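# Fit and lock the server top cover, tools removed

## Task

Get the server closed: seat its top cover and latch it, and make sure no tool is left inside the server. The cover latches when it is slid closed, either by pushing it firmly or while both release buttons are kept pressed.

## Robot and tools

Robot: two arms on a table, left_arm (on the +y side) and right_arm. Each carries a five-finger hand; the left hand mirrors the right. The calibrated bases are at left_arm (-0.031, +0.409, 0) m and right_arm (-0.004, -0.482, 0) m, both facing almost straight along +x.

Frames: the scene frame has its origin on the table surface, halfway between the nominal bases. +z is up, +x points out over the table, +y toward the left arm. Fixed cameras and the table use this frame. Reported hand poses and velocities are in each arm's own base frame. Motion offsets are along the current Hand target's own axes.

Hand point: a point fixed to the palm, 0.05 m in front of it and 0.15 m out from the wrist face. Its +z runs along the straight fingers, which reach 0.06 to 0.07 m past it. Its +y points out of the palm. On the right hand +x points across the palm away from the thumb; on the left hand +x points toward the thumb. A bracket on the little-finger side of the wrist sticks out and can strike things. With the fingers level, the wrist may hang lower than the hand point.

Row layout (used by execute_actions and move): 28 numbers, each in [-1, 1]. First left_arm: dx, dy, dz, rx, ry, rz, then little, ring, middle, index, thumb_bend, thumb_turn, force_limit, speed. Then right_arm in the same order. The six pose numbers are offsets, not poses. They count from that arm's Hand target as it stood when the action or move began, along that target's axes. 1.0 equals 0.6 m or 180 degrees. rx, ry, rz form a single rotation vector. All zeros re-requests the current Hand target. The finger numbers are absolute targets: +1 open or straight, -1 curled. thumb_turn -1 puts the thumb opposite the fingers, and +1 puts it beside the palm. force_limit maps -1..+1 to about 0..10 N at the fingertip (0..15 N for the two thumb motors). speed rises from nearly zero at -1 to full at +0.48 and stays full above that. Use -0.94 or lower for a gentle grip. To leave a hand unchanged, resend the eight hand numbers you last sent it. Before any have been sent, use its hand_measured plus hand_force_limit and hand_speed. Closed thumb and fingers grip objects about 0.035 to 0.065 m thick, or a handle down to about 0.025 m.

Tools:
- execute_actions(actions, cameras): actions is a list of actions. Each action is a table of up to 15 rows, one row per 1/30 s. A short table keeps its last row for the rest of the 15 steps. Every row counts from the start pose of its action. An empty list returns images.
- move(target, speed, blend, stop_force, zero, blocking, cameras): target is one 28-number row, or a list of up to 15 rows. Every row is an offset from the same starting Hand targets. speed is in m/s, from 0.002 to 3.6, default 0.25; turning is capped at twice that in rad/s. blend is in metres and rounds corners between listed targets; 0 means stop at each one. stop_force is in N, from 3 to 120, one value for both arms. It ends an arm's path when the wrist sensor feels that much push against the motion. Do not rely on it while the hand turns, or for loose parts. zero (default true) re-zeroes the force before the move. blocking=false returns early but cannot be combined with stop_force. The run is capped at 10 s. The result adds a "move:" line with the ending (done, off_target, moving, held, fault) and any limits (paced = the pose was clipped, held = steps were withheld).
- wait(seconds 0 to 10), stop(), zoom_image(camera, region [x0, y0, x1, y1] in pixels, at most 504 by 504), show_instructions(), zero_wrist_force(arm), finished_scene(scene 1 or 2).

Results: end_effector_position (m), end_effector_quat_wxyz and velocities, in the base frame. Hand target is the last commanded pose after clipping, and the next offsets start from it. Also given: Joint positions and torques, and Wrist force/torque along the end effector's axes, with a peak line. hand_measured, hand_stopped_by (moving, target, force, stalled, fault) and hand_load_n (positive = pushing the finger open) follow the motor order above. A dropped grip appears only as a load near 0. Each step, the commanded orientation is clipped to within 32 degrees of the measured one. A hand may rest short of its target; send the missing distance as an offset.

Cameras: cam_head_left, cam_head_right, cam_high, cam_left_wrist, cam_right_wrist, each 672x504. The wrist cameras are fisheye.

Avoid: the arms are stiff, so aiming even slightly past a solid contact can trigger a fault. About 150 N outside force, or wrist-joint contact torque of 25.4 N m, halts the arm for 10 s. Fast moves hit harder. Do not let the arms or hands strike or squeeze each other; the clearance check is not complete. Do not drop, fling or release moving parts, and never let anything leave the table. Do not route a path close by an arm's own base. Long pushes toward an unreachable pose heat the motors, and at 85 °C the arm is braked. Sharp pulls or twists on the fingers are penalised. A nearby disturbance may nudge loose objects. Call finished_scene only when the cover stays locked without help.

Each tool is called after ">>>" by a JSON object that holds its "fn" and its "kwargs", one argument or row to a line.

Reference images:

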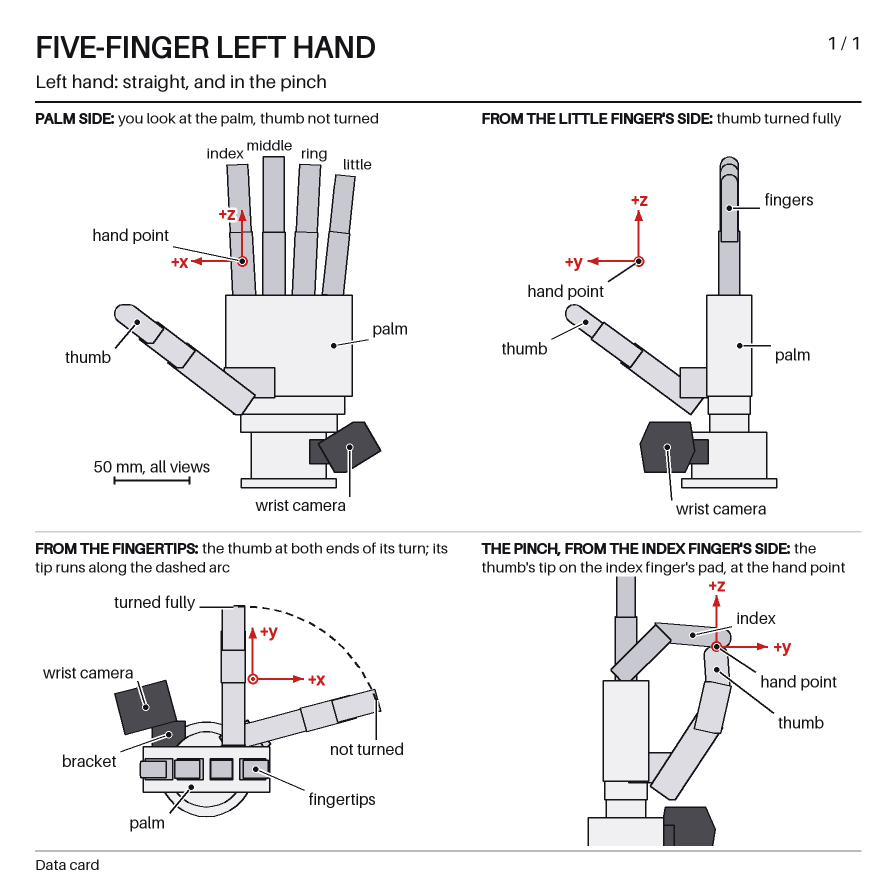

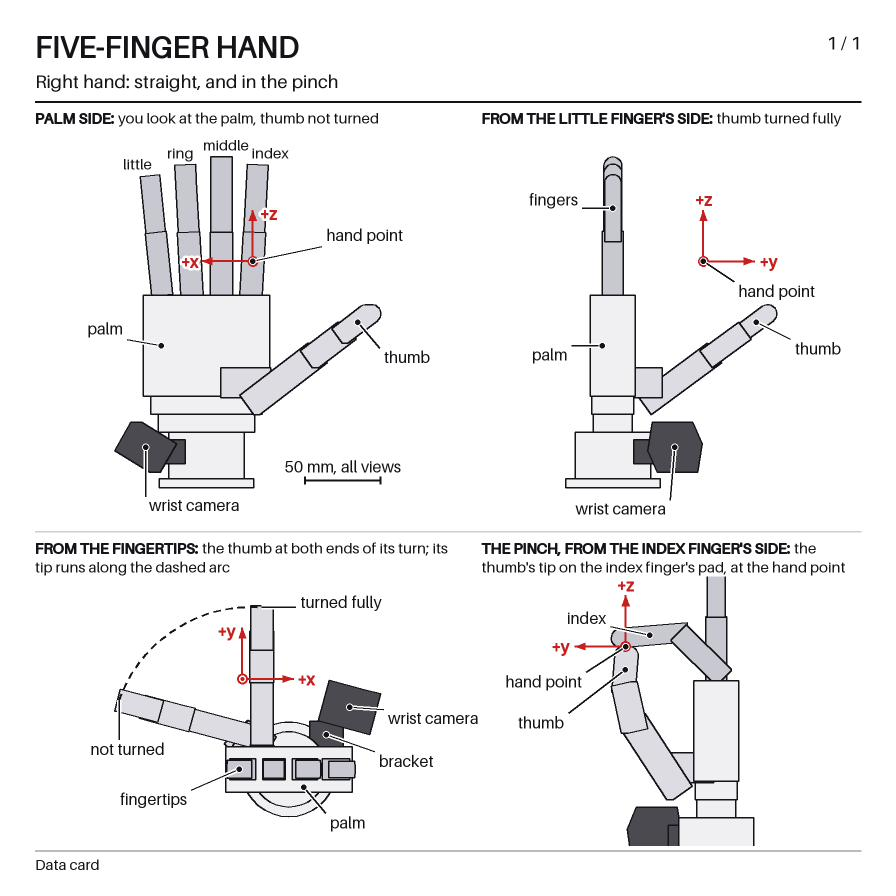

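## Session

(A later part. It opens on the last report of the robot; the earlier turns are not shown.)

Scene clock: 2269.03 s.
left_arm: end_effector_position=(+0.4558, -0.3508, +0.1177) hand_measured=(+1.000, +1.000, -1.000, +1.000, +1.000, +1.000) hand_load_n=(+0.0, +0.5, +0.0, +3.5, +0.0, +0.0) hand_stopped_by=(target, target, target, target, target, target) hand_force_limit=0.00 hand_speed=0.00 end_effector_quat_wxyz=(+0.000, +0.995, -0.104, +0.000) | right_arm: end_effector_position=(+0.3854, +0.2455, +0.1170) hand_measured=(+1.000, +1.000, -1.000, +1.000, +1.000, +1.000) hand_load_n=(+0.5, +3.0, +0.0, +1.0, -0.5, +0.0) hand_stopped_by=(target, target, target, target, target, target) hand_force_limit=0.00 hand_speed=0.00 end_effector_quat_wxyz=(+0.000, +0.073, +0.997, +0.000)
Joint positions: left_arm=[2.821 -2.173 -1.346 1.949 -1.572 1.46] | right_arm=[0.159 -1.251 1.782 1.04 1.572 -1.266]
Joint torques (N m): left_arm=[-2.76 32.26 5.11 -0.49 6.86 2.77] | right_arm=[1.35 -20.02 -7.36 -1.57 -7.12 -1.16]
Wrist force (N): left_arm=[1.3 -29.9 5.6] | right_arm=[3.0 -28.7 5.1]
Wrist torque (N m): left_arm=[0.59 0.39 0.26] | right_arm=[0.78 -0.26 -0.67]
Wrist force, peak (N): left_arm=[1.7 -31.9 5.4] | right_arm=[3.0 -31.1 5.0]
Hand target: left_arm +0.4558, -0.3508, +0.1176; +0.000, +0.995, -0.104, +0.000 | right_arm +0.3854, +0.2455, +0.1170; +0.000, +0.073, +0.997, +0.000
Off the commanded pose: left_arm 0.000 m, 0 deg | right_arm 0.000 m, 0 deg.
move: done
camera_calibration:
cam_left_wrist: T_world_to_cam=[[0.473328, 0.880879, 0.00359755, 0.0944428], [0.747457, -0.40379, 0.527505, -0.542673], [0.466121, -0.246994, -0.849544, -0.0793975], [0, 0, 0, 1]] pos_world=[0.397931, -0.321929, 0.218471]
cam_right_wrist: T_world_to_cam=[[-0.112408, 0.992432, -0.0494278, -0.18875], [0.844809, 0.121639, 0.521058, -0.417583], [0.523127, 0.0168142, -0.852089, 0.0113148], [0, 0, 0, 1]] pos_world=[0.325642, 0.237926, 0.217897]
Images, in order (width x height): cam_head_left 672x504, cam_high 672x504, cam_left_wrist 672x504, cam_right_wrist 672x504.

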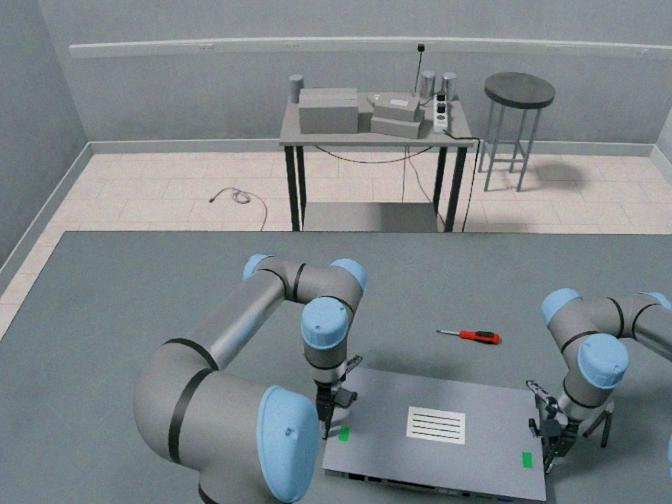

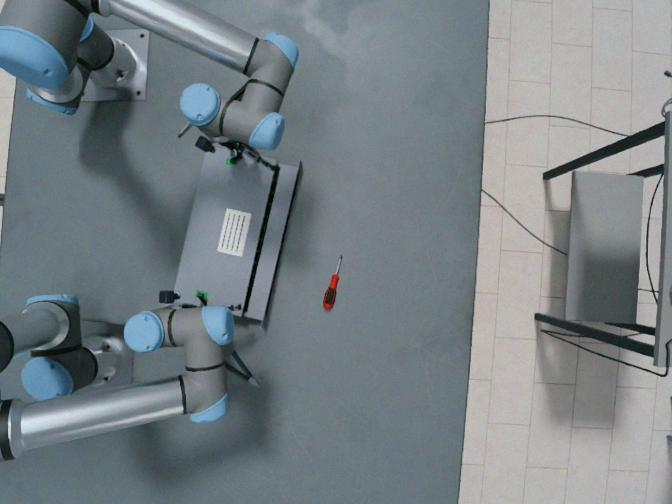

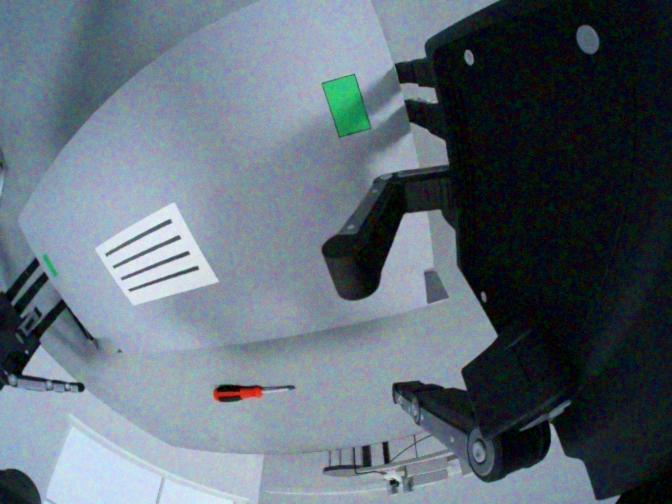

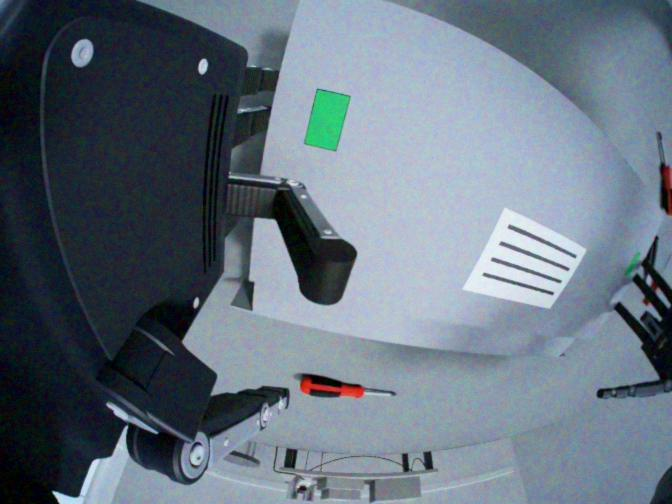

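>>> {"fn": "move", "kwargs": {
  "target": [0,0,0.03,0,0,0,1,1,-1,1,1,1,0,0,0,0,0.03,0,0,0,1,1,-1,1,1,1,0,0],
  "speed": 0.008,
  "stop_force": 6,
  "cameras": ["cam_left_wrist","cam_right_wrist"]
}}

Scene clock: 2288.30 s.
left_arm: end_effector_position=(+0.4558, -0.3508, +0.1054) hand_measured=(+1.000, +1.000, -1.000, +1.000, +1.000, +1.000) hand_load_n=(+0.0, +0.5, +0.5, +3.5, +0.0, +0.0) hand_stopped_by=(target, target, target, target, target, target) hand_force_limit=0.00 hand_speed=0.00 end_effector_quat_wxyz=(+0.000, +0.995, -0.104, +0.000) | right_arm: end_effector_position=(+0.3854, +0.2455, +0.1105) hand_measured=(+1.000, +1.000, -1.000, +1.000, +1.000, +1.000) hand_load_n=(+0.0, +3.5, +0.5, +1.0, +0.0, +0.0) hand_stopped_by=(target, target, target, target, target, target) hand_force_limit=0.00 hand_speed=0.00 end_effector_quat_wxyz=(+0.000, +0.073, +0.997, +0.000)
Joint positions: left_arm=[2.821 -2.185 -1.361 1.975 -1.572 1.46] | right_arm=[0.159 -1.243 1.79 1.024 1.572 -1.266]
Joint torques (N m): left_arm=[-2.49 52.16 27.05 -4.45 6.54 2.61] | right_arm=[6.71 -36.74 -23.8 -1.67 -5.95 -0.59]
Wrist force (N): left_arm=[2.1 -28.1 -0.7] | right_arm=[2.8 -27.3 2.8]
Wrist torque (N m): left_arm=[0.80 0.42 0.30] | right_arm=[0.94 -0.03 -0.59]
Wrist force, peak (N): left_arm=[1.2 -30.2 5.5] | right_arm=[0.2 -29.2 -9.3]
Hand target: left_arm +0.4558, -0.3508, +0.1054; +0.000, +0.995, -0.104, +0.000 (not the last commanded pose) | right_arm +0.3854, +0.2455, +0.1105; +0.000, +0.073, +0.997, +0.000 (not the last commanded pose)
Off the commanded pose: left_arm 0.006 m, 0 deg | right_arm 0.012 m, 0 deg.
move: contact (left_arm, right_arm)
camera_calibration:
cam_left_wrist: T_world_to_cam=[[0.473328, 0.880879, 0.00359755, 0.094399], [0.747457, -0.40379, 0.527505, -0.536144], [0.466121, -0.246994, -0.849544, -0.0898222], [0, 0, 0, 1]] pos_world=[0.397931, -0.321829, 0.206171]
cam_right_wrist: T_world_to_cam=[[-0.112408, 0.992432, -0.0494278, -0.189071], [0.844809, 0.121639, 0.521058, -0.414196], [0.523127, 0.0168142, -0.852089, 0.00577622], [0, 0, 0, 1]] pos_world=[0.325642, 0.237926, 0.211397]
Images, in order (width x height): cam_left_wrist 672x504, cam_right_wrist 672x504.

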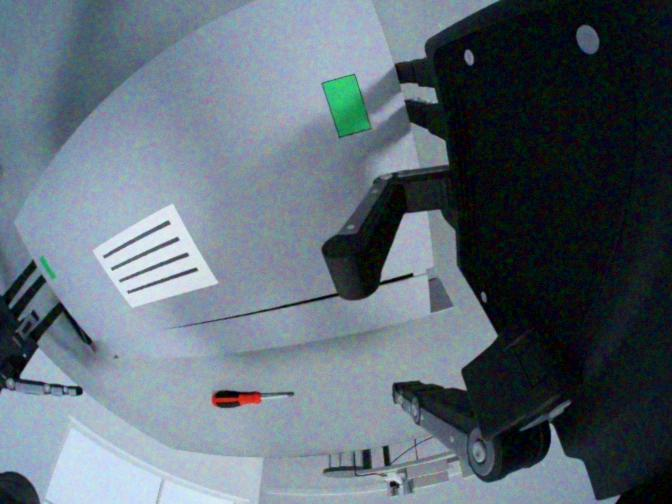

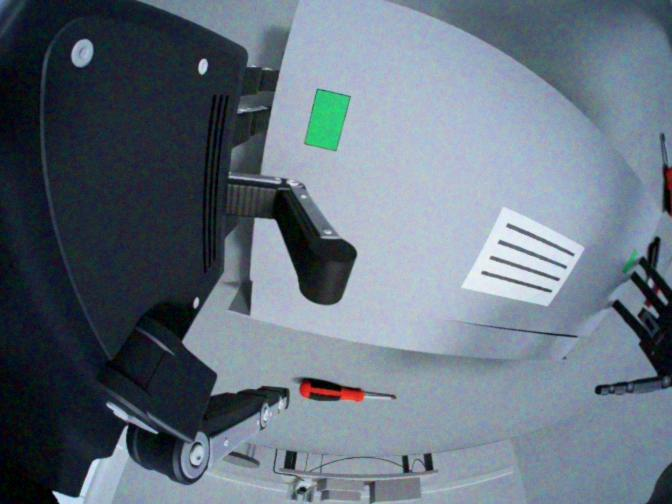

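>>> {"fn": "move", "kwargs": {
  "target": [
    [0,0,-0.0128,0,0,0,1,1,-1,1,1,1,0,0,0,0,-0.0033,0,0,0,1,1,-1,1,1,1,0,0],
    [0,0.0020,-0.0128,0,0,0,1,1,-1,1,1,1,0,0,0,-0.0020,-0.0033,0,0,0,1,1,-1,1,1,1,0,0]
  ],
  "speed": 0.01
}}

>>> {"fn": "move", "kwargs": {
  "target": [0,0,0.03,0,0,0,1,1,-1,1,1,1,0,0,0,0,0.03,0,0,0,1,1,-1,1,1,1,0,0],
  "speed": 0.006,
  "stop_force": 5,
  "cameras": ["cam_left_wrist","cam_right_wrist"]
}}

Scene clock: 2309.60 s.
left_arm: end_effector_position=(+0.4556, -0.3519, +0.1132) hand_measured=(+1.000, +1.000, -1.000, +1.000, +1.000, +1.000) hand_load_n=(+0.0, +0.5, +0.0, +3.5, +0.0, +0.0) hand_stopped_by=(target, target, target, target, target, target) hand_force_limit=0.00 hand_speed=0.00 end_effector_quat_wxyz=(+0.000, +0.995, -0.104, +0.000) | right_arm: end_effector_position=(+0.3852, +0.2443, +0.1125) hand_measured=(+1.000, +1.000, -1.000, +1.000, +1.000, +1.000) hand_load_n=(+0.0, +3.0, +0.0, +0.5, -0.5, +0.0) hand_stopped_by=(target, target, target, target, target, target) hand_force_limit=0.00 hand_speed=0.00 end_effector_quat_wxyz=(+0.000, +0.072, +0.997, +0.000)
Joint positions: left_arm=[2.819 -2.178 -1.35 1.958 -1.572 1.458] | right_arm=[0.156 -1.247 1.79 1.028 1.572 -1.269]
Joint torques (N m): left_arm=[-27.65 33.1 29.81 -4.68 6.87 -1.59] | right_arm=[0.79 -41.46 -8.35 -1.27 -6.01 -1.24]
Wrist force (N): left_arm=[1.6 -28.7 5.4] | right_arm=[3.0 -27.7 5.2]
Wrist torque (N m): left_arm=[0.57 0.27 0.45] | right_arm=[0.73 -0.33 -0.64]
Wrist force, peak (N): left_arm=[1.5 -30.0 5.6] | right_arm=[2.9 -28.7 5.1]
Hand target: left_arm +0.4555, -0.3520, +0.1131; +0.000, +0.995, -0.104, +0.000 | right_arm +0.3852, +0.2443, +0.1125; +0.000, +0.073, +0.997, +0.000
Off the commanded pose: left_arm 0.000 m, 0 deg | right_arm 0.000 m, 0 deg.
move: done

Scene clock: 2313.10 s.
left_arm: end_effector_position=(+0.4555, -0.3520, +0.0999) hand_measured=(+1.000, +1.000, -1.000, +1.000, +1.000, +1.000) hand_load_n=(+0.0, +1.0, +0.0, +3.5, +0.0, +0.0) hand_stopped_by=(target, target, target, target, target, target) hand_force_limit=0.00 hand_speed=0.00 end_effector_quat_wxyz=(+0.000, +0.995, -0.105, +0.000) | right_arm: end_effector_position=(+0.3852, +0.2443, +0.1094) hand_measured=(+1.000, +1.000, -1.000, +1.000, +1.000, +1.000) hand_load_n=(+0.0, +3.0, +0.0, +1.0, +0.0, +0.0) hand_stopped_by=(target, target, target, target, target, target) hand_force_limit=0.00 hand_speed=0.00 end_effector_quat_wxyz=(+0.000, +0.073, +0.997, +0.000)
Joint positions: left_arm=[2.819 -2.191 -1.366 1.986 -1.572 1.457] | right_arm=[0.156 -1.243 1.794 1.02 1.572 -1.27]
Joint torques (N m): left_arm=[-10.55 55.22 27.65 -5.08 6.43 0.57] | right_arm=[11.28 -33.26 -21.63 0.58 -5.86 -1.2]
Wrist force (N): left_arm=[4.5 -30.6 4.0] | right_arm=[4.0 -22.6 4.2]
Wrist torque (N m): left_arm=[0.70 0.50 0.69] | right_arm=[0.77 -0.09 -0.34]
Wrist force, peak (N): left_arm=[6.8 -30.8 0.8] | right_arm=[3.0 -31.0 -3.1]
Hand target: left_arm +0.4555, -0.3520, +0.0999; +0.000, +0.995, -0.105, +0.000 (not the last commanded pose) | right_arm +0.3852, +0.2443, +0.1094; +0.000, +0.073, +0.997, +0.000 (not the last commanded pose)
Off the commanded pose: left_arm 0.005 m, 0 deg | right_arm 0.015 m, 0 deg.
move: contact (left_arm, right_arm)
camera_calibration:
cam_left_wrist: T_world_to_cam=[[0.473328, 0.880879, 0.00359755, 0.0956179], [0.747457, -0.40379, 0.527505, -0.533503], [0.466121, -0.246994, -0.849544, -0.0946513], [0, 0, 0, 1]] pos_world=[0.397631, -0.323029, 0.200671]
cam_right_wrist: T_world_to_cam=[[-0.112408, 0.992432, -0.0494278, -0.187957], [0.844809, 0.121639, 0.521058, -0.413308], [0.523127, 0.0168142, -0.852089, 0.00496373], [0, 0, 0, 1]] pos_world=[0.325442, 0.236726, 0.210297]
Images, in order (width x height): cam_left_wrist 672x504, cam_right_wrist 672x504.

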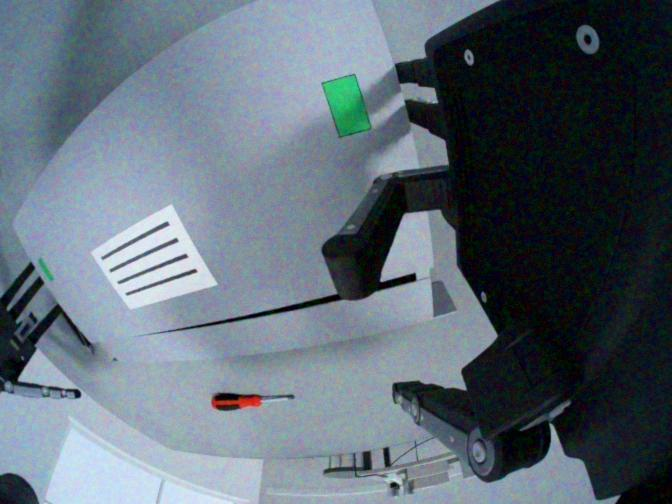

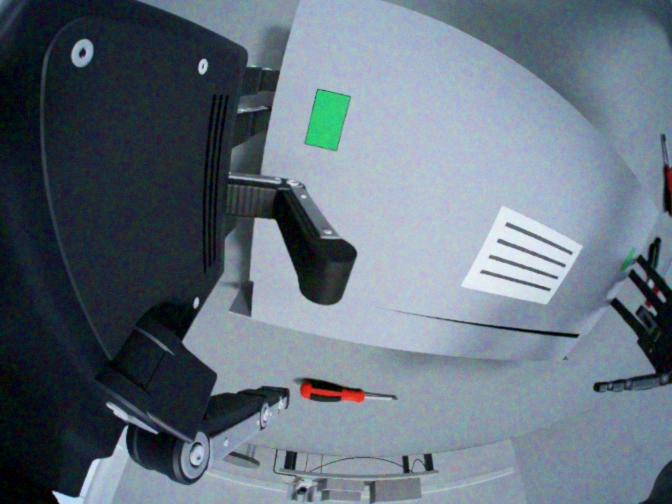

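>>> {"fn": "zoom_image", "kwargs": {
  "camera": "cam_right_wrist",
  "region": [190, 180, 390, 380]
}}

>>> {"fn": "zoom_image", "kwargs": {
  "camera": "cam_left_wrist",
  "region": [300, 180, 500, 380]
}}

Scaled by 2.520 from the camera's 672x504 image, which has a finer 960x720 frame.

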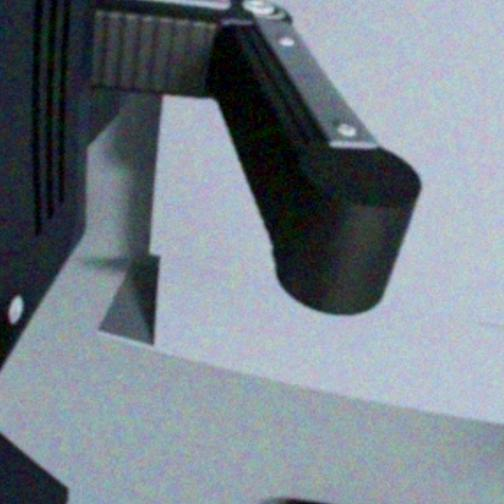

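Scaled by 2.520 from the camera's 672x504 image, which has a finer 960x720 frame.

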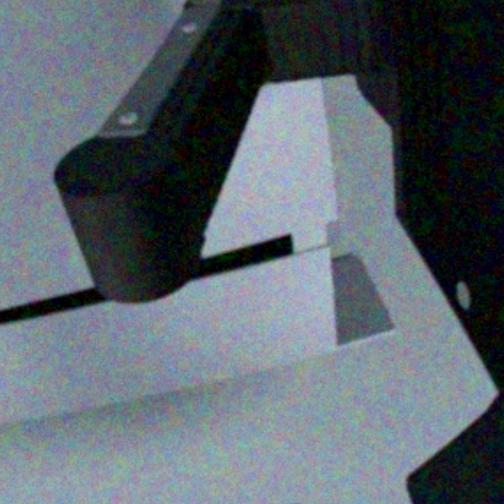

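>>> {"fn": "wait", "kwargs": {
  "seconds": 0.1,
  "cameras": ["cam_high","cam_head_right","cam_head_left"]
}}

>>> {"fn": "zoom_image", "kwargs": {
  "camera": "cam_high",
  "region": [220, 240, 300, 340]
}}

>>> {"fn": "zoom_image", "kwargs": {
  "camera": "cam_high",
  "region": [230, 140, 310, 240]
}}

>>> {"fn": "zoom_image", "kwargs": {
  "camera": "cam_head_right",
  "region": [470, 360, 570, 504]
}}

Scene clock: 2350.13 s.
left_arm: end_effector_position=(+0.4555, -0.3520, +0.0999) hand_measured=(+1.000, +1.000, -1.000, +1.000, +1.000, +1.000) hand_load_n=(+0.0, +1.0, +0.0, +3.5, +0.0, +0.0) hand_stopped_by=(target, target, target, target, target, target) hand_force_limit=0.00 hand_speed=0.00 end_effector_quat_wxyz=(+0.000, +0.995, -0.105, +0.000) | right_arm: end_effector_position=(+0.3852, +0.2443, +0.1094) hand_measured=(+1.000, +1.000, -1.000, +1.000, +1.000, +1.000) hand_load_n=(-0.5, +3.0, +0.0, +1.0, +0.0, +0.0) hand_stopped_by=(target, target, target, target, target, target) hand_force_limit=0.00 hand_speed=0.00 end_effector_quat_wxyz=(+0.000, +0.073, +0.997, +0.000)
Joint positions: left_arm=[2.819 -2.191 -1.366 1.986 -1.572 1.457] | right_arm=[0.156 -1.243 1.794 1.02 1.572 -1.27]
Joint torques (N m): left_arm=[-9.52 54.51 27.32 -1.66 6.54 0.45] | right_arm=[12.13 -21.92 -11.37 -1.53 -5.79 -1]
Wrist force (N): left_arm=[4.4 -30.9 4.0] | right_arm=[3.7 -22.6 4.5]
Wrist torque (N m): left_arm=[0.68 0.51 0.68] | right_arm=[0.74 -0.05 -0.36]
Wrist force, peak (N): left_arm=[4.7 -31.0 4.1] | right_arm=[3.8 -22.9 4.4]
Hand target: left_arm +0.4555, -0.3520, +0.0999; +0.000, +0.995, -0.105, +0.000 (not the last commanded pose) | right_arm +0.3852, +0.2443, +0.1094; +0.000, +0.073, +0.997, +0.000 (not the last commanded pose)
Off the commanded pose: left_arm 0.005 m, 0 deg | right_arm 0.015 m, 0 deg.
wait: 0.10 s; at rest from the start
Images, in order (width x height): cam_head_left 672x504, cam_head_right 672x504, cam_high 672x504.

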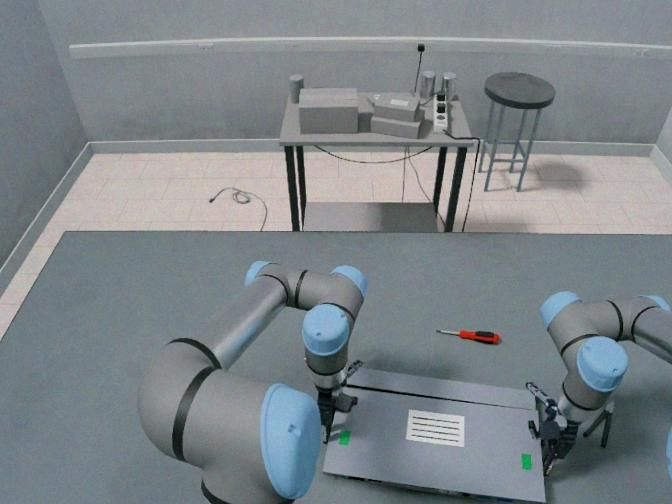

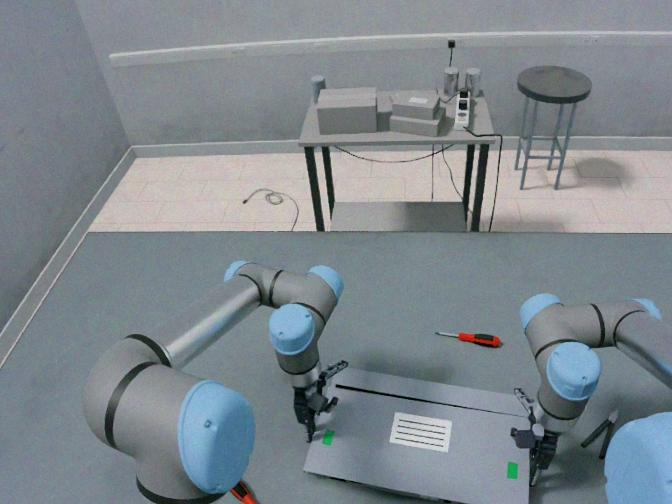

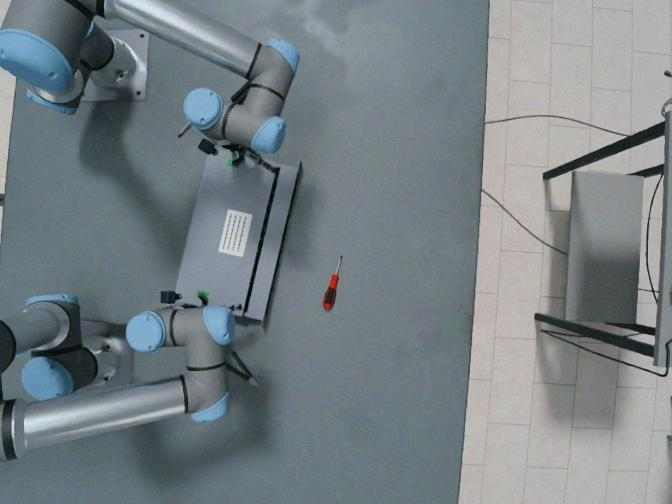

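Scaled by 5.040.

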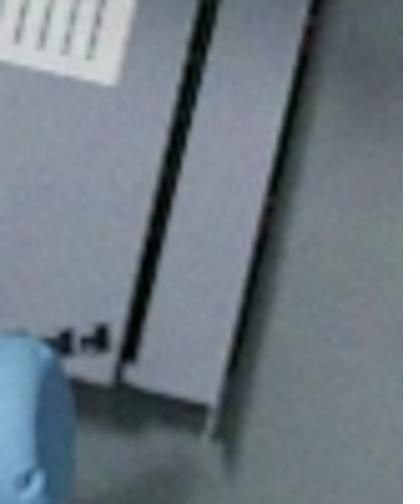

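Scaled by 5.040.

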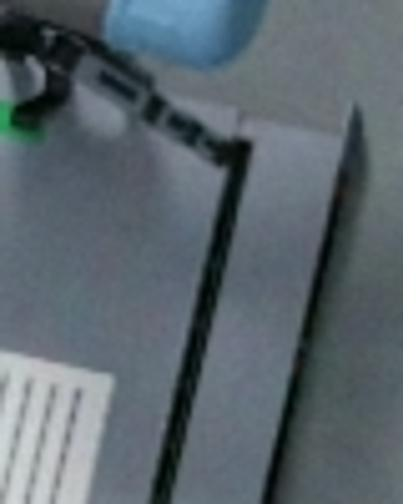

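Scaled by 3.500.

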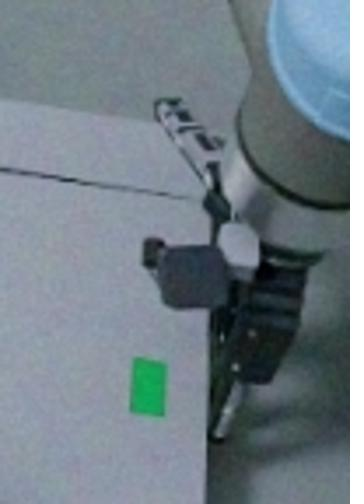

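>>> {"fn": "move", "kwargs": {
  "target": [
    [0,0,-0.0200,0,0,0,1,1,-1,1,1,1,0,0,0,0,-0.0050,0,0,0,1,1,-1,1,1,1,0,0],
    [0,0.0025,-0.0200,0,0,0,1,1,-1,1,1,1,0,0,0,-0.0025,-0.0050,0,0,0,1,1,-1,1,1,1,0,0]
  ],
  "speed": 0.012
}}

>>> {"fn": "move", "kwargs": {
  "target": [0,0,0.028,0,0,0,1,1,-1,1,1,1,0,0,0,0,0.028,0,0,0,1,1,-1,1,1,1,0,0],
  "speed": 0.006,
  "stop_force": 5,
  "cameras": ["cam_left_wrist","cam_right_wrist"]
}}

Scene clock: 2400.53 s.
left_arm: end_effector_position=(+0.4552, -0.3534, +0.1119) hand_measured=(+1.000, +1.000, -1.000, +1.000, +1.000, +1.000) hand_load_n=(+0.0, +3.0, +0.0, +3.0, +0.0, +0.0) hand_stopped_by=(target, target, target, target, target, target) hand_force_limit=0.00 hand_speed=0.00 end_effector_quat_wxyz=(-0.001, +0.995, -0.104, +0.000) | right_arm: end_effector_position=(+0.3850, +0.2429, +0.1124) hand_measured=(+1.000, +1.000, -1.000, +1.000, +1.000, +1.000) hand_load_n=(+0.0, +1.0, +0.0, +1.5, +0.0, +0.0) hand_stopped_by=(target, target, target, target, target, target) hand_force_limit=0.00 hand_speed=0.00 end_effector_quat_wxyz=(+0.000, +0.072, +0.997, +0.000)
Joint positions: left_arm=[2.816 -2.181 -1.35 1.96 -1.572 1.455] | right_arm=[0.152 -1.249 1.793 1.027 1.572 -1.273]
Joint torques (N m): left_arm=[-33.48 30.64 29.19 -4 8.73 -1.94] | right_arm=[-1.89 -41.53 -9.03 -0.77 -5.38 -1.82]
Wrist force (N): left_arm=[1.5 -39.9 2.5] | right_arm=[4.4 -14.4 5.7]
Wrist torque (N m): left_arm=[1.37 0.33 1.13] | right_arm=[0.34 0.01 0.27]
Wrist force, peak (N): left_arm=[1.4 -40.0 2.9] | right_arm=[2.7 -28.1 5.0]
Hand target: left_arm +0.4552, -0.3535, +0.1119; +0.000, +0.995, -0.105, +0.000 | right_arm +0.3850, +0.2428, +0.1124; +0.000, +0.073, +0.997, +0.000
Off the commanded pose: left_arm 0.000 m, 0 deg | right_arm 0.000 m, 0 deg.
move: done

Scene clock: 2403.67 s.
left_arm: end_effector_position=(+0.4552, -0.3535, +0.1117) hand_measured=(+1.000, +1.000, -1.000, +1.000, +1.000, +1.000) hand_load_n=(+0.0, +2.5, +0.0, +2.0, +0.0, +0.0) hand_stopped_by=(target, target, target, target, target, target) hand_force_limit=0.00 hand_speed=0.00 end_effector_quat_wxyz=(-0.001, +0.995, -0.104, +0.000) | right_arm: end_effector_position=(+0.3850, +0.2428, +0.1009) hand_measured=(+1.000, +1.000, -1.000, +1.000, +1.000, +1.000) hand_load_n=(+0.0, +1.0, +0.0, +2.5, +0.0, +0.0) hand_stopped_by=(target, target, target, target, target, target) hand_force_limit=0.00 hand_speed=0.00 end_effector_quat_wxyz=(+0.000, +0.073, +0.997, +0.000)
Joint positions: left_arm=[2.816 -2.181 -1.35 1.96 -1.572 1.454] | right_arm=[0.152 -1.234 1.807 0.998 1.572 -1.273]
Joint torques (N m): left_arm=[-15.76 52.3 27.29 -3.04 9.94 -1.96] | right_arm=[2.45 -40.52 -26.35 1.98 -4.71 -1.68]
Wrist force (N): left_arm=[0.9 -30.1 1.3] | right_arm=[2.0 -19.6 4.9]
Wrist torque (N m): left_arm=[0.97 0.23 0.93] | right_arm=[0.54 -0.11 0.05]
Wrist force, peak (N): left_arm=[1.4 -40.7 -2.6] | right_arm=[1.7 -20.6 5.2]
Hand target: left_arm +0.4553, -0.3535, +0.1117; -0.001, +0.995, -0.104, +0.000 (not the last commanded pose) | right_arm +0.3850, +0.2428, +0.1009; +0.000, +0.073, +0.997, +0.000 (not the last commanded pose)
Off the commanded pose: left_arm 0.017 m, 0 deg | right_arm 0.005 m, 0 deg.
move: contact (left_arm, right_arm)
camera_calibration:
cam_left_wrist: T_world_to_cam=[[0.473328, 0.880879, 0.00359755, 0.0969914], [0.747457, -0.40379, 0.527505, -0.540184], [0.466121, -0.246994, -0.849544, -0.0849039], [0, 0, 0, 1]] pos_world=[0.397431, -0.324529, 0.212471]
cam_right_wrist: T_world_to_cam=[[-0.112413, 0.992432, -0.0494182, -0.186907], [0.844854, 0.12164, 0.520986, -0.40858], [0.523054, 0.0168147, -0.852134, -0.00203125], [0, 0, 0, 1]] pos_world=[0.325242, 0.235226, 0.201897]
Images, in order (width x height): cam_left_wrist 672x504, cam_right_wrist 672x504.

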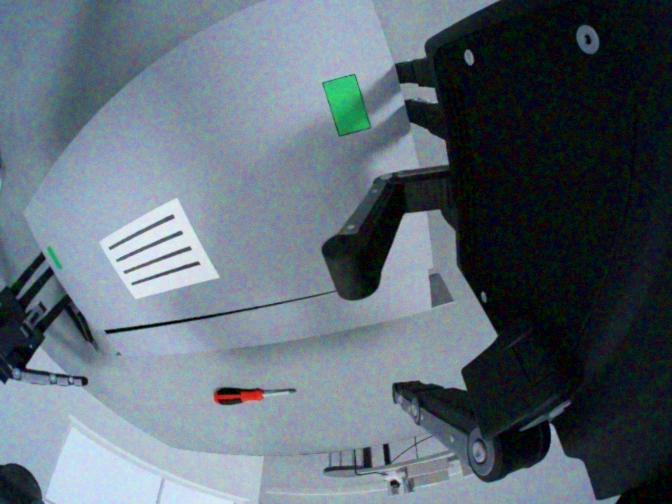

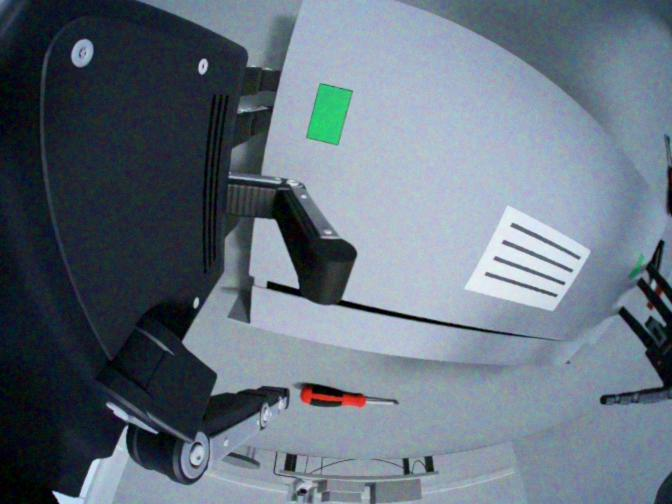

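>>> {"fn": "move", "kwargs": {
  "target": [
    [0,0,-0.003,0,0,0,1,1,-1,1,1,1,0,0,0,0,-0.02,0,0,0,1,1,-1,1,1,1,0,0],
    [0,-0.0013,-0.003,0,0,0,1,1,-1,1,1,1,0,0,0,0.0013,-0.02,0,0,0,1,1,-1,1,1,1,0,0]
  ],
  "speed": 0.01,
  "cameras": []
}}

Scene clock: 2450.10 s.
left_arm: end_effector_position=(+0.4555, -0.3528, +0.1136) hand_measured=(+1.000, +1.000, -1.000, +1.000, +1.000, +1.000) hand_load_n=(+0.0, +2.5, +0.0, +2.0, +0.0, +0.0) hand_stopped_by=(target, target, target, target, target, target) hand_force_limit=0.00 hand_speed=0.00 end_effector_quat_wxyz=(-0.001, +0.995, -0.104, +0.000) | right_arm: end_effector_position=(+0.3851, +0.2435, +0.1130) hand_measured=(+1.000, +1.000, -1.000, +1.000, +1.000, +1.000) hand_load_n=(+0.0, +1.5, +0.0, +2.5, -0.5, +0.0) hand_stopped_by=(target, target, target, target, target, target) hand_force_limit=0.00 hand_speed=0.00 end_effector_quat_wxyz=(+0.000, +0.073, +0.997, +0.000)
Joint positions: left_arm=[2.817 -2.179 -1.348 1.957 -1.572 1.456] | right_arm=[0.154 -1.249 1.791 1.029 1.572 -1.272]
Joint torques (N m): left_arm=[-0.58 55.58 3.71 0.1 9.89 2.21] | right_arm=[16.53 -19.15 -28.76 2.42 -5.26 1.23]
Wrist force (N): left_arm=[-0.8 -28.2 5.5] | right_arm=[0.6 -26.8 4.8]
Wrist torque (N m): left_arm=[0.54 0.38 0.60] | right_arm=[0.81 -0.25 -0.27]
Wrist force, peak (N): left_arm=[-4.8 -40.2 7.7] | right_arm=[0.4 -27.4 5.1]
Hand target: left_arm +0.4554, -0.3527, +0.1135; -0.001, +0.995, -0.104, +0.000 | right_arm +0.3851, +0.2436, +0.1129; +0.000, +0.073, +0.997, +0.000
Off the commanded pose: left_arm 0.000 m, 0 deg | right_arm 0.000 m, 0 deg.
move: done
No camera images: "cameras" was empty.

>>> {"fn": "move", "kwargs": {
  "target": [0,0,0.03,0,0,0,1,1,-1,1,1,1,0,0,0,0,0.03,0,0,0,1,1,-1,1,1,1,0,0],
  "speed": 0.006,
  "stop_force": 5,
  "cameras": []
}}

Scene clock: 2459.03 s.
left_arm: end_effector_position=(+0.4554, -0.3527, +0.1018) hand_measured=(+1.000, +1.000, -1.000, +1.000, +1.000, +1.000) hand_load_n=(+0.0, +2.5, +0.0, +2.0, +0.0, +0.0) hand_stopped_by=(target, target, target, target, target, target) hand_force_limit=0.00 hand_speed=0.00 end_effector_quat_wxyz=(-0.001, +0.995, -0.104, +0.000) | right_arm: end_effector_position=(+0.3851, +0.2436, +0.1024) hand_measured=(+1.000, +1.000, -1.000, +1.000, +1.000, +1.000) hand_load_n=(+0.0, +1.5, +0.0, +2.5, +0.0, +0.0) hand_stopped_by=(target, target, target, target, target, target) hand_force_limit=0.00 hand_speed=0.00 end_effector_quat_wxyz=(+0.000, +0.073, +0.997, +0.000)
Joint positions: left_arm=[2.817 -2.19 -1.362 1.982 -1.572 1.456] | right_arm=[0.154 -1.235 1.804 1.002 1.572 -1.271]
Joint torques (N m): left_arm=[-2.22 54.91 29.27 -3.79 9.25 2.22] | right_arm=[6.91 -42.02 -26.22 1.05 -5.6 -1.08]
Wrist force (N): left_arm=[0.1 -28.1 3.4] | right_arm=[0.2 -24.2 4.7]
Wrist torque (N m): left_arm=[0.66 0.13 0.65] | right_arm=[0.72 -0.14 -0.26]
Wrist force, peak (N): left_arm=[-0.8 -29.4 -3.3] | right_arm=[0.5 -27.9 5.0]
Hand target: left_arm +0.4554, -0.3527, +0.1018; -0.001, +0.995, -0.104, +0.000 (not the last commanded pose) | right_arm +0.3851, +0.2436, +0.1024; +0.000, +0.073, +0.997, +0.000 (not the last commanded pose)
Off the commanded pose: left_arm 0.006 m, 0 deg | right_arm 0.007 m, 0 deg.
move: contact (left_arm, right_arm)
No camera images: "cameras" was empty.

>>> {"fn": "wait", "kwargs": {
  "seconds": 0,
  "cameras": ["all"]
}}

>>> {"fn": "zoom_image", "kwargs": {
  "camera": "cam_left_wrist",
  "region": [100, 0, 600, 504]
}}

>>> {"fn": "zoom_image", "kwargs": {
  "camera": "cam_right_wrist",
  "region": [100, 0, 600, 504]
}}

>>> {"fn": "zoom_image", "kwargs": {
  "camera": "cam_high",
  "region": [100, 120, 400, 420]
}}

Scene clock: 2471.30 s.
left_arm: end_effector_position=(+0.4554, -0.3527, +0.1018) hand_measured=(+1.000, +1.000, -1.000, +1.000, +1.000, +1.000) hand_load_n=(+0.0, +2.0, +0.0, +2.0, +0.0, +0.0) hand_stopped_by=(target, target, target, target, target, target) hand_force_limit=0.00 hand_speed=0.00 end_effector_quat_wxyz=(-0.001, +0.995, -0.104, +0.000) | right_arm: end_effector_position=(+0.3851, +0.2436, +0.1024) hand_measured=(+1.000, +1.000, -1.000, +1.000, +1.000, +1.000) hand_load_n=(+0.0, +1.5, +0.0, +2.5, +0.0, +0.0) hand_stopped_by=(target, target, target, target, target, target) hand_force_limit=0.00 hand_speed=0.00 end_effector_quat_wxyz=(+0.000, +0.073, +0.997, +0.000)
Joint positions: left_arm=[2.817 -2.19 -1.362 1.982 -1.572 1.456] | right_arm=[0.154 -1.235 1.804 1.002 1.572 -1.271]
Joint torques (N m): left_arm=[-4.03 54.5 29.35 -2.18 9.24 1.98] | right_arm=[7.6 -42.1 -26.89 -0.69 -5.54 -1.1]
Wrist force (N): left_arm=[0.3 -28.1 3.2] | right_arm=[0.0 -24.1 4.7]
Wrist torque (N m): left_arm=[0.68 0.09 0.66] | right_arm=[0.74 -0.11 -0.26]
Wrist force, peak (N): left_arm=[0.1 -28.5 3.0] | right_arm=[0.1 -24.6 5.2]
Hand target: left_arm +0.4554, -0.3527, +0.1018; -0.001, +0.995, -0.104, +0.000 (not the last commanded pose) | right_arm +0.3851, +0.2436, +0.1024; +0.000, +0.073, +0.997, +0.000 (not the last commanded pose)
Off the commanded pose: left_arm 0.006 m, 0 deg | right_arm 0.007 m, 0 deg.
camera_calibration:
cam_left_wrist: T_world_to_cam=[[0.473328, 0.880879, 0.00359755, 0.0962746], [0.747457, -0.40379, 0.527505, -0.534766], [0.466121, -0.246994, -0.849544, -0.0930785], [0, 0, 0, 1]] pos_world=[0.397531, -0.323729, 0.202671]
cam_right_wrist: T_world_to_cam=[[-0.112408, 0.992432, -0.0494278, -0.18762], [0.844809, 0.121639, 0.521058, -0.409491], [0.523127, 0.0168142, -0.852089, -0.000936813], [0, 0, 0, 1]] pos_world=[0.325342, 0.236026, 0.203297]

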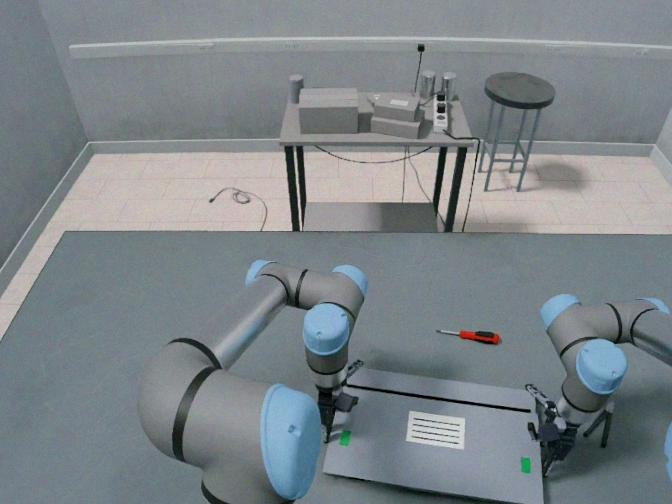

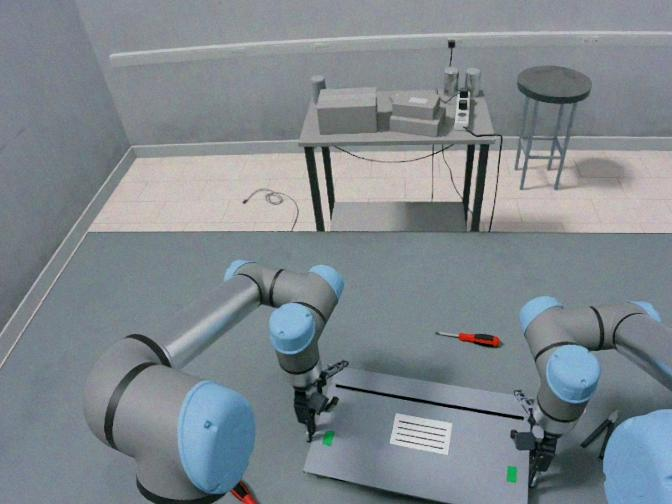

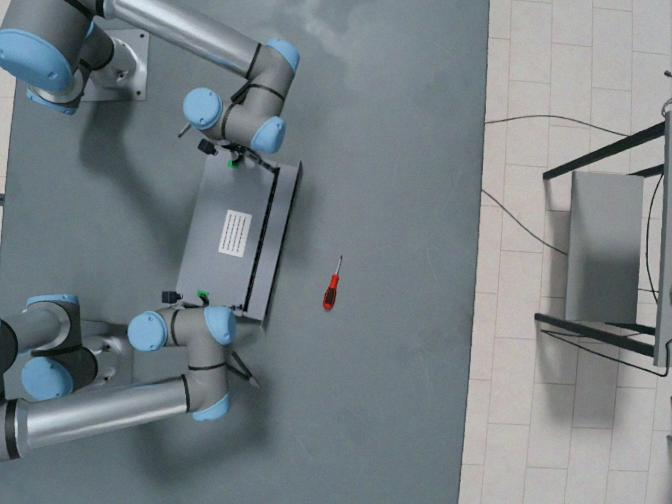

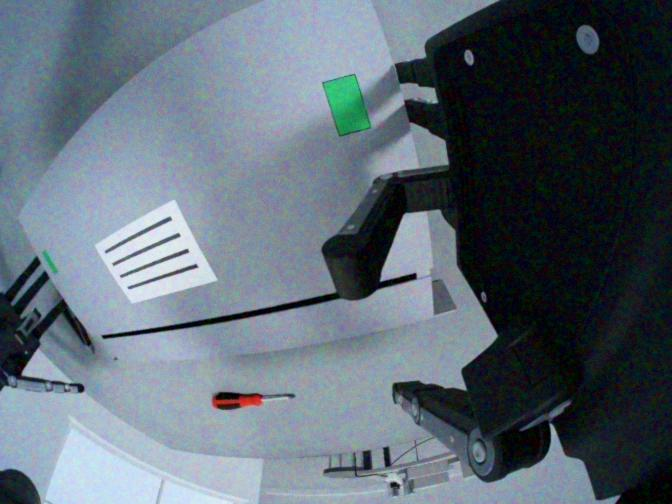

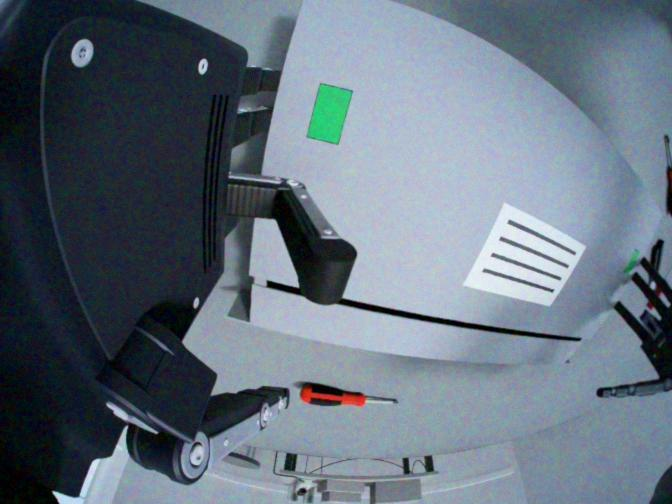

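Scaled by 1.000.

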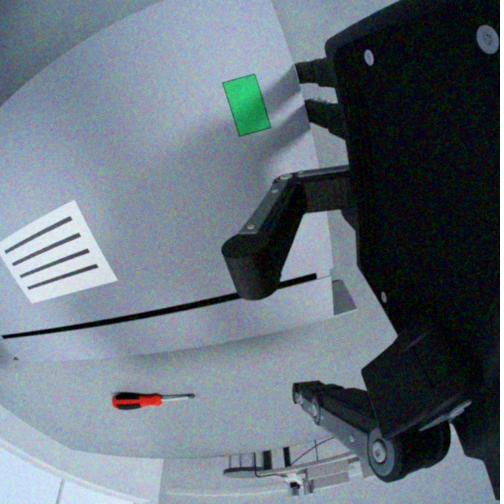

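Scaled by 1.000.

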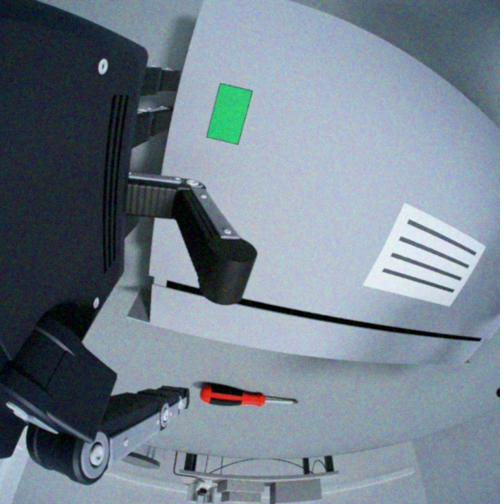

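Scaled by 1.680.

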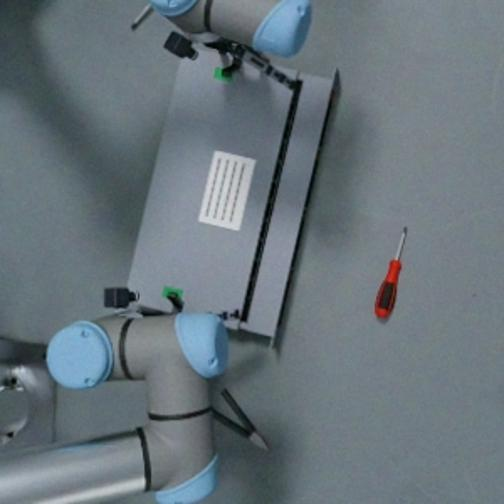

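>>> {"fn": "move", "kwargs": {
  "target": [0,0,0.015,0,0,0,1,1,-1,1,1,1,0,0,0,0,0.015,0,0,0,1,1,-1,1,1,1,0,0],
  "speed": 0.005,
  "stop_force": 10,
  "cameras": []
}}

Scene clock: 2484.60 s.
left_arm: end_effector_position=(+0.4554, -0.3527, +0.0984) hand_measured=(+1.000, +1.000, -1.000, +1.000, +1.000, +1.000) hand_load_n=(+0.0, +2.0, +0.0, +2.0, +0.0, +0.0) hand_stopped_by=(target, target, target, target, target, target) hand_force_limit=0.00 hand_speed=0.00 end_effector_quat_wxyz=(-0.001, +0.995, -0.104, +0.000) | right_arm: end_effector_position=(+0.3851, +0.2436, +0.0990) hand_measured=(+1.000, +1.000, -1.000, +1.000, +1.000, +1.000) hand_load_n=(+0.0, +1.5, +0.0, +2.0, +0.0, +0.0) hand_stopped_by=(target, target, target, target, target, target) hand_force_limit=0.00 hand_speed=0.00 end_effector_quat_wxyz=(+0.000, +0.073, +0.997, +0.000)
Joint positions: left_arm=[2.817 -2.193 -1.366 1.989 -1.572 1.456] | right_arm=[0.154 -1.231 1.808 0.994 1.572 -1.271]
Joint torques (N m): left_arm=[-6.71 50.11 26.12 -3.4 9.19 2.06] | right_arm=[6.23 -37.31 -24.97 1.98 -5.66 -1.32]
Wrist force (N): left_arm=[0.1 -28.0 -5.0] | right_arm=[-0.5 -24.8 -3.9]
Wrist torque (N m): left_arm=[1.10 0.15 0.64] | right_arm=[1.18 -0.18 -0.32]
Wrist force, peak (N): left_arm=[-0.5 -28.7 -10.9] | right_arm=[0.6 -27.9 4.6]
Hand target: left_arm +0.4554, -0.3527, +0.0984; -0.001, +0.995, -0.104, +0.000 (not the last commanded pose) | right_arm +0.3851, +0.2436, +0.0990; +0.000, +0.073, +0.997, +0.000 (not the last commanded pose)
Off the commanded pose: left_arm 0.006 m, 0 deg | right_arm 0.006 m, 0 deg.
move: contact (left_arm, right_arm)
No camera images: "cameras" was empty.

>>> {"fn": "wait", "kwargs": {
  "seconds": 0,
  "cameras": ["cam_left_wrist","cam_right_wrist"]
}}

>>> {"fn": "zoom_image", "kwargs": {
  "camera": "cam_left_wrist",
  "region": [300, 40, 480, 340]
}}

>>> {"fn": "zoom_image", "kwargs": {
  "camera": "cam_right_wrist",
  "region": [200, 40, 400, 340]
}}

Scene clock: 2498.87 s.
left_arm: end_effector_position=(+0.4554, -0.3527, +0.0984) hand_measured=(+1.000, +1.000, -1.000, +1.000, +1.000, +1.000) hand_load_n=(+0.0, +2.0, +0.0, +2.0, +0.0, +0.0) hand_stopped_by=(target, target, target, target, target, target) hand_force_limit=0.00 hand_speed=0.00 end_effector_quat_wxyz=(-0.001, +0.995, -0.104, +0.000) | right_arm: end_effector_position=(+0.3851, +0.2436, +0.0990) hand_measured=(+1.000, +1.000, -1.000, +1.000, +1.000, +1.000) hand_load_n=(+0.0, +1.5, +0.0, +2.0, +0.0, +0.0) hand_stopped_by=(target, target, target, target, target, target) hand_force_limit=0.00 hand_speed=0.00 end_effector_quat_wxyz=(+0.000, +0.073, +0.997, +0.000)
Joint positions: left_arm=[2.817 -2.193 -1.366 1.989 -1.572 1.456] | right_arm=[0.154 -1.231 1.808 0.994 1.572 -1.271]
Joint torques (N m): left_arm=[-7.09 50.35 26.98 -2.97 9.12 2.02] | right_arm=[4.98 -38.81 -24.31 1.56 -5.5 -1.27]
Wrist force (N): left_arm=[-0.1 -28.0 -5.0] | right_arm=[-0.6 -24.8 -3.6]
Wrist torque (N m): left_arm=[1.11 0.16 0.63] | right_arm=[1.18 -0.17 -0.32]
Wrist force, peak (N): left_arm=[0.2 -28.3 -5.2] | right_arm=[-0.4 -25.1 -3.8]
Hand target: left_arm +0.4554, -0.3527, +0.0984; -0.001, +0.995, -0.104, +0.000 (not the last commanded pose) | right_arm +0.3851, +0.2436, +0.0990; +0.000, +0.073, +0.997, +0.000 (not the last commanded pose)
Off the commanded pose: left_arm 0.006 m, 0 deg | right_arm 0.006 m, 0 deg.
camera_calibration:
cam_left_wrist: T_world_to_cam=[[0.473328, 0.880879, 0.00359755, 0.0962872], [0.747457, -0.40379, 0.527505, -0.53292], [0.466121, -0.246994, -0.849544, -0.0960519], [0, 0, 0, 1]] pos_world=[0.397531, -0.323729, 0.199171]
cam_right_wrist: T_world_to_cam=[[-0.112413, 0.992432, -0.0494182, -0.187788], [0.844854, 0.12164, 0.520986, -0.40772], [0.523054, 0.0168147, -0.852134, -0.00380128], [0, 0, 0, 1]] pos_world=[0.325342, 0.236026, 0.199897]
Images, in order (width x height): cam_left_wrist 672x504, cam_right_wrist 672x504.

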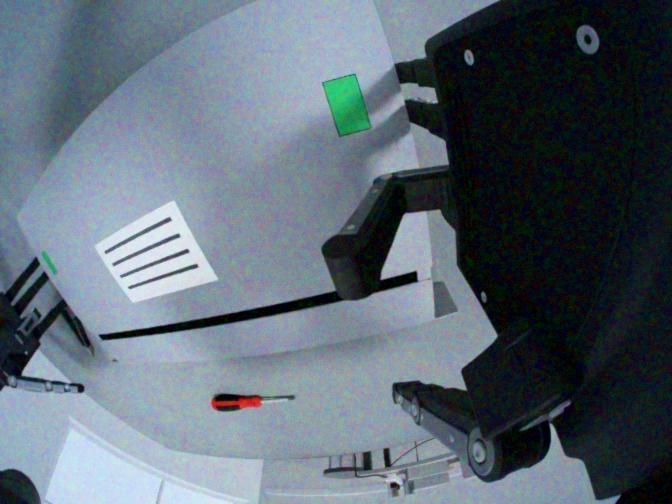

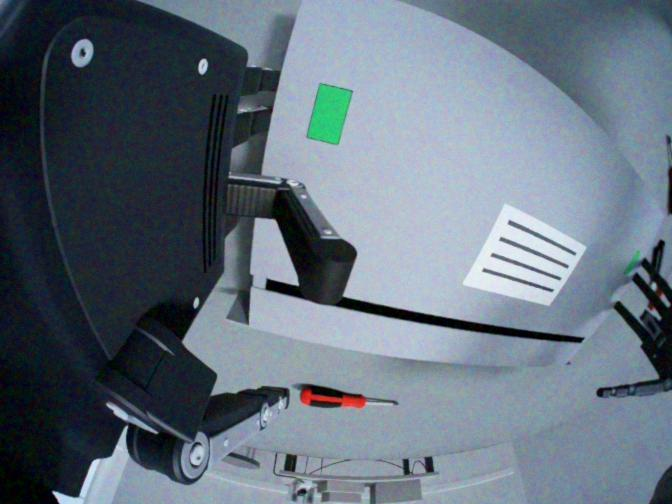

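Scaled by 1.680 from the camera's 672x504 image, which has a finer 960x720 frame.

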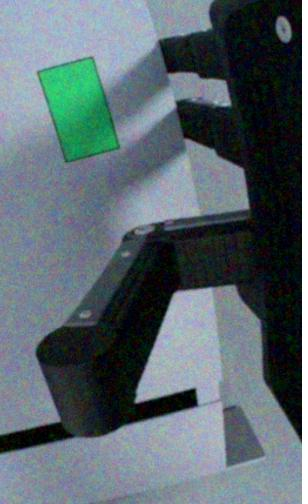

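Scaled by 1.680 from the camera's 672x504 image, which has a finer 960x720 frame.

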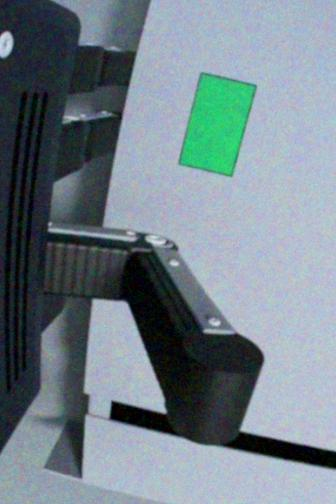

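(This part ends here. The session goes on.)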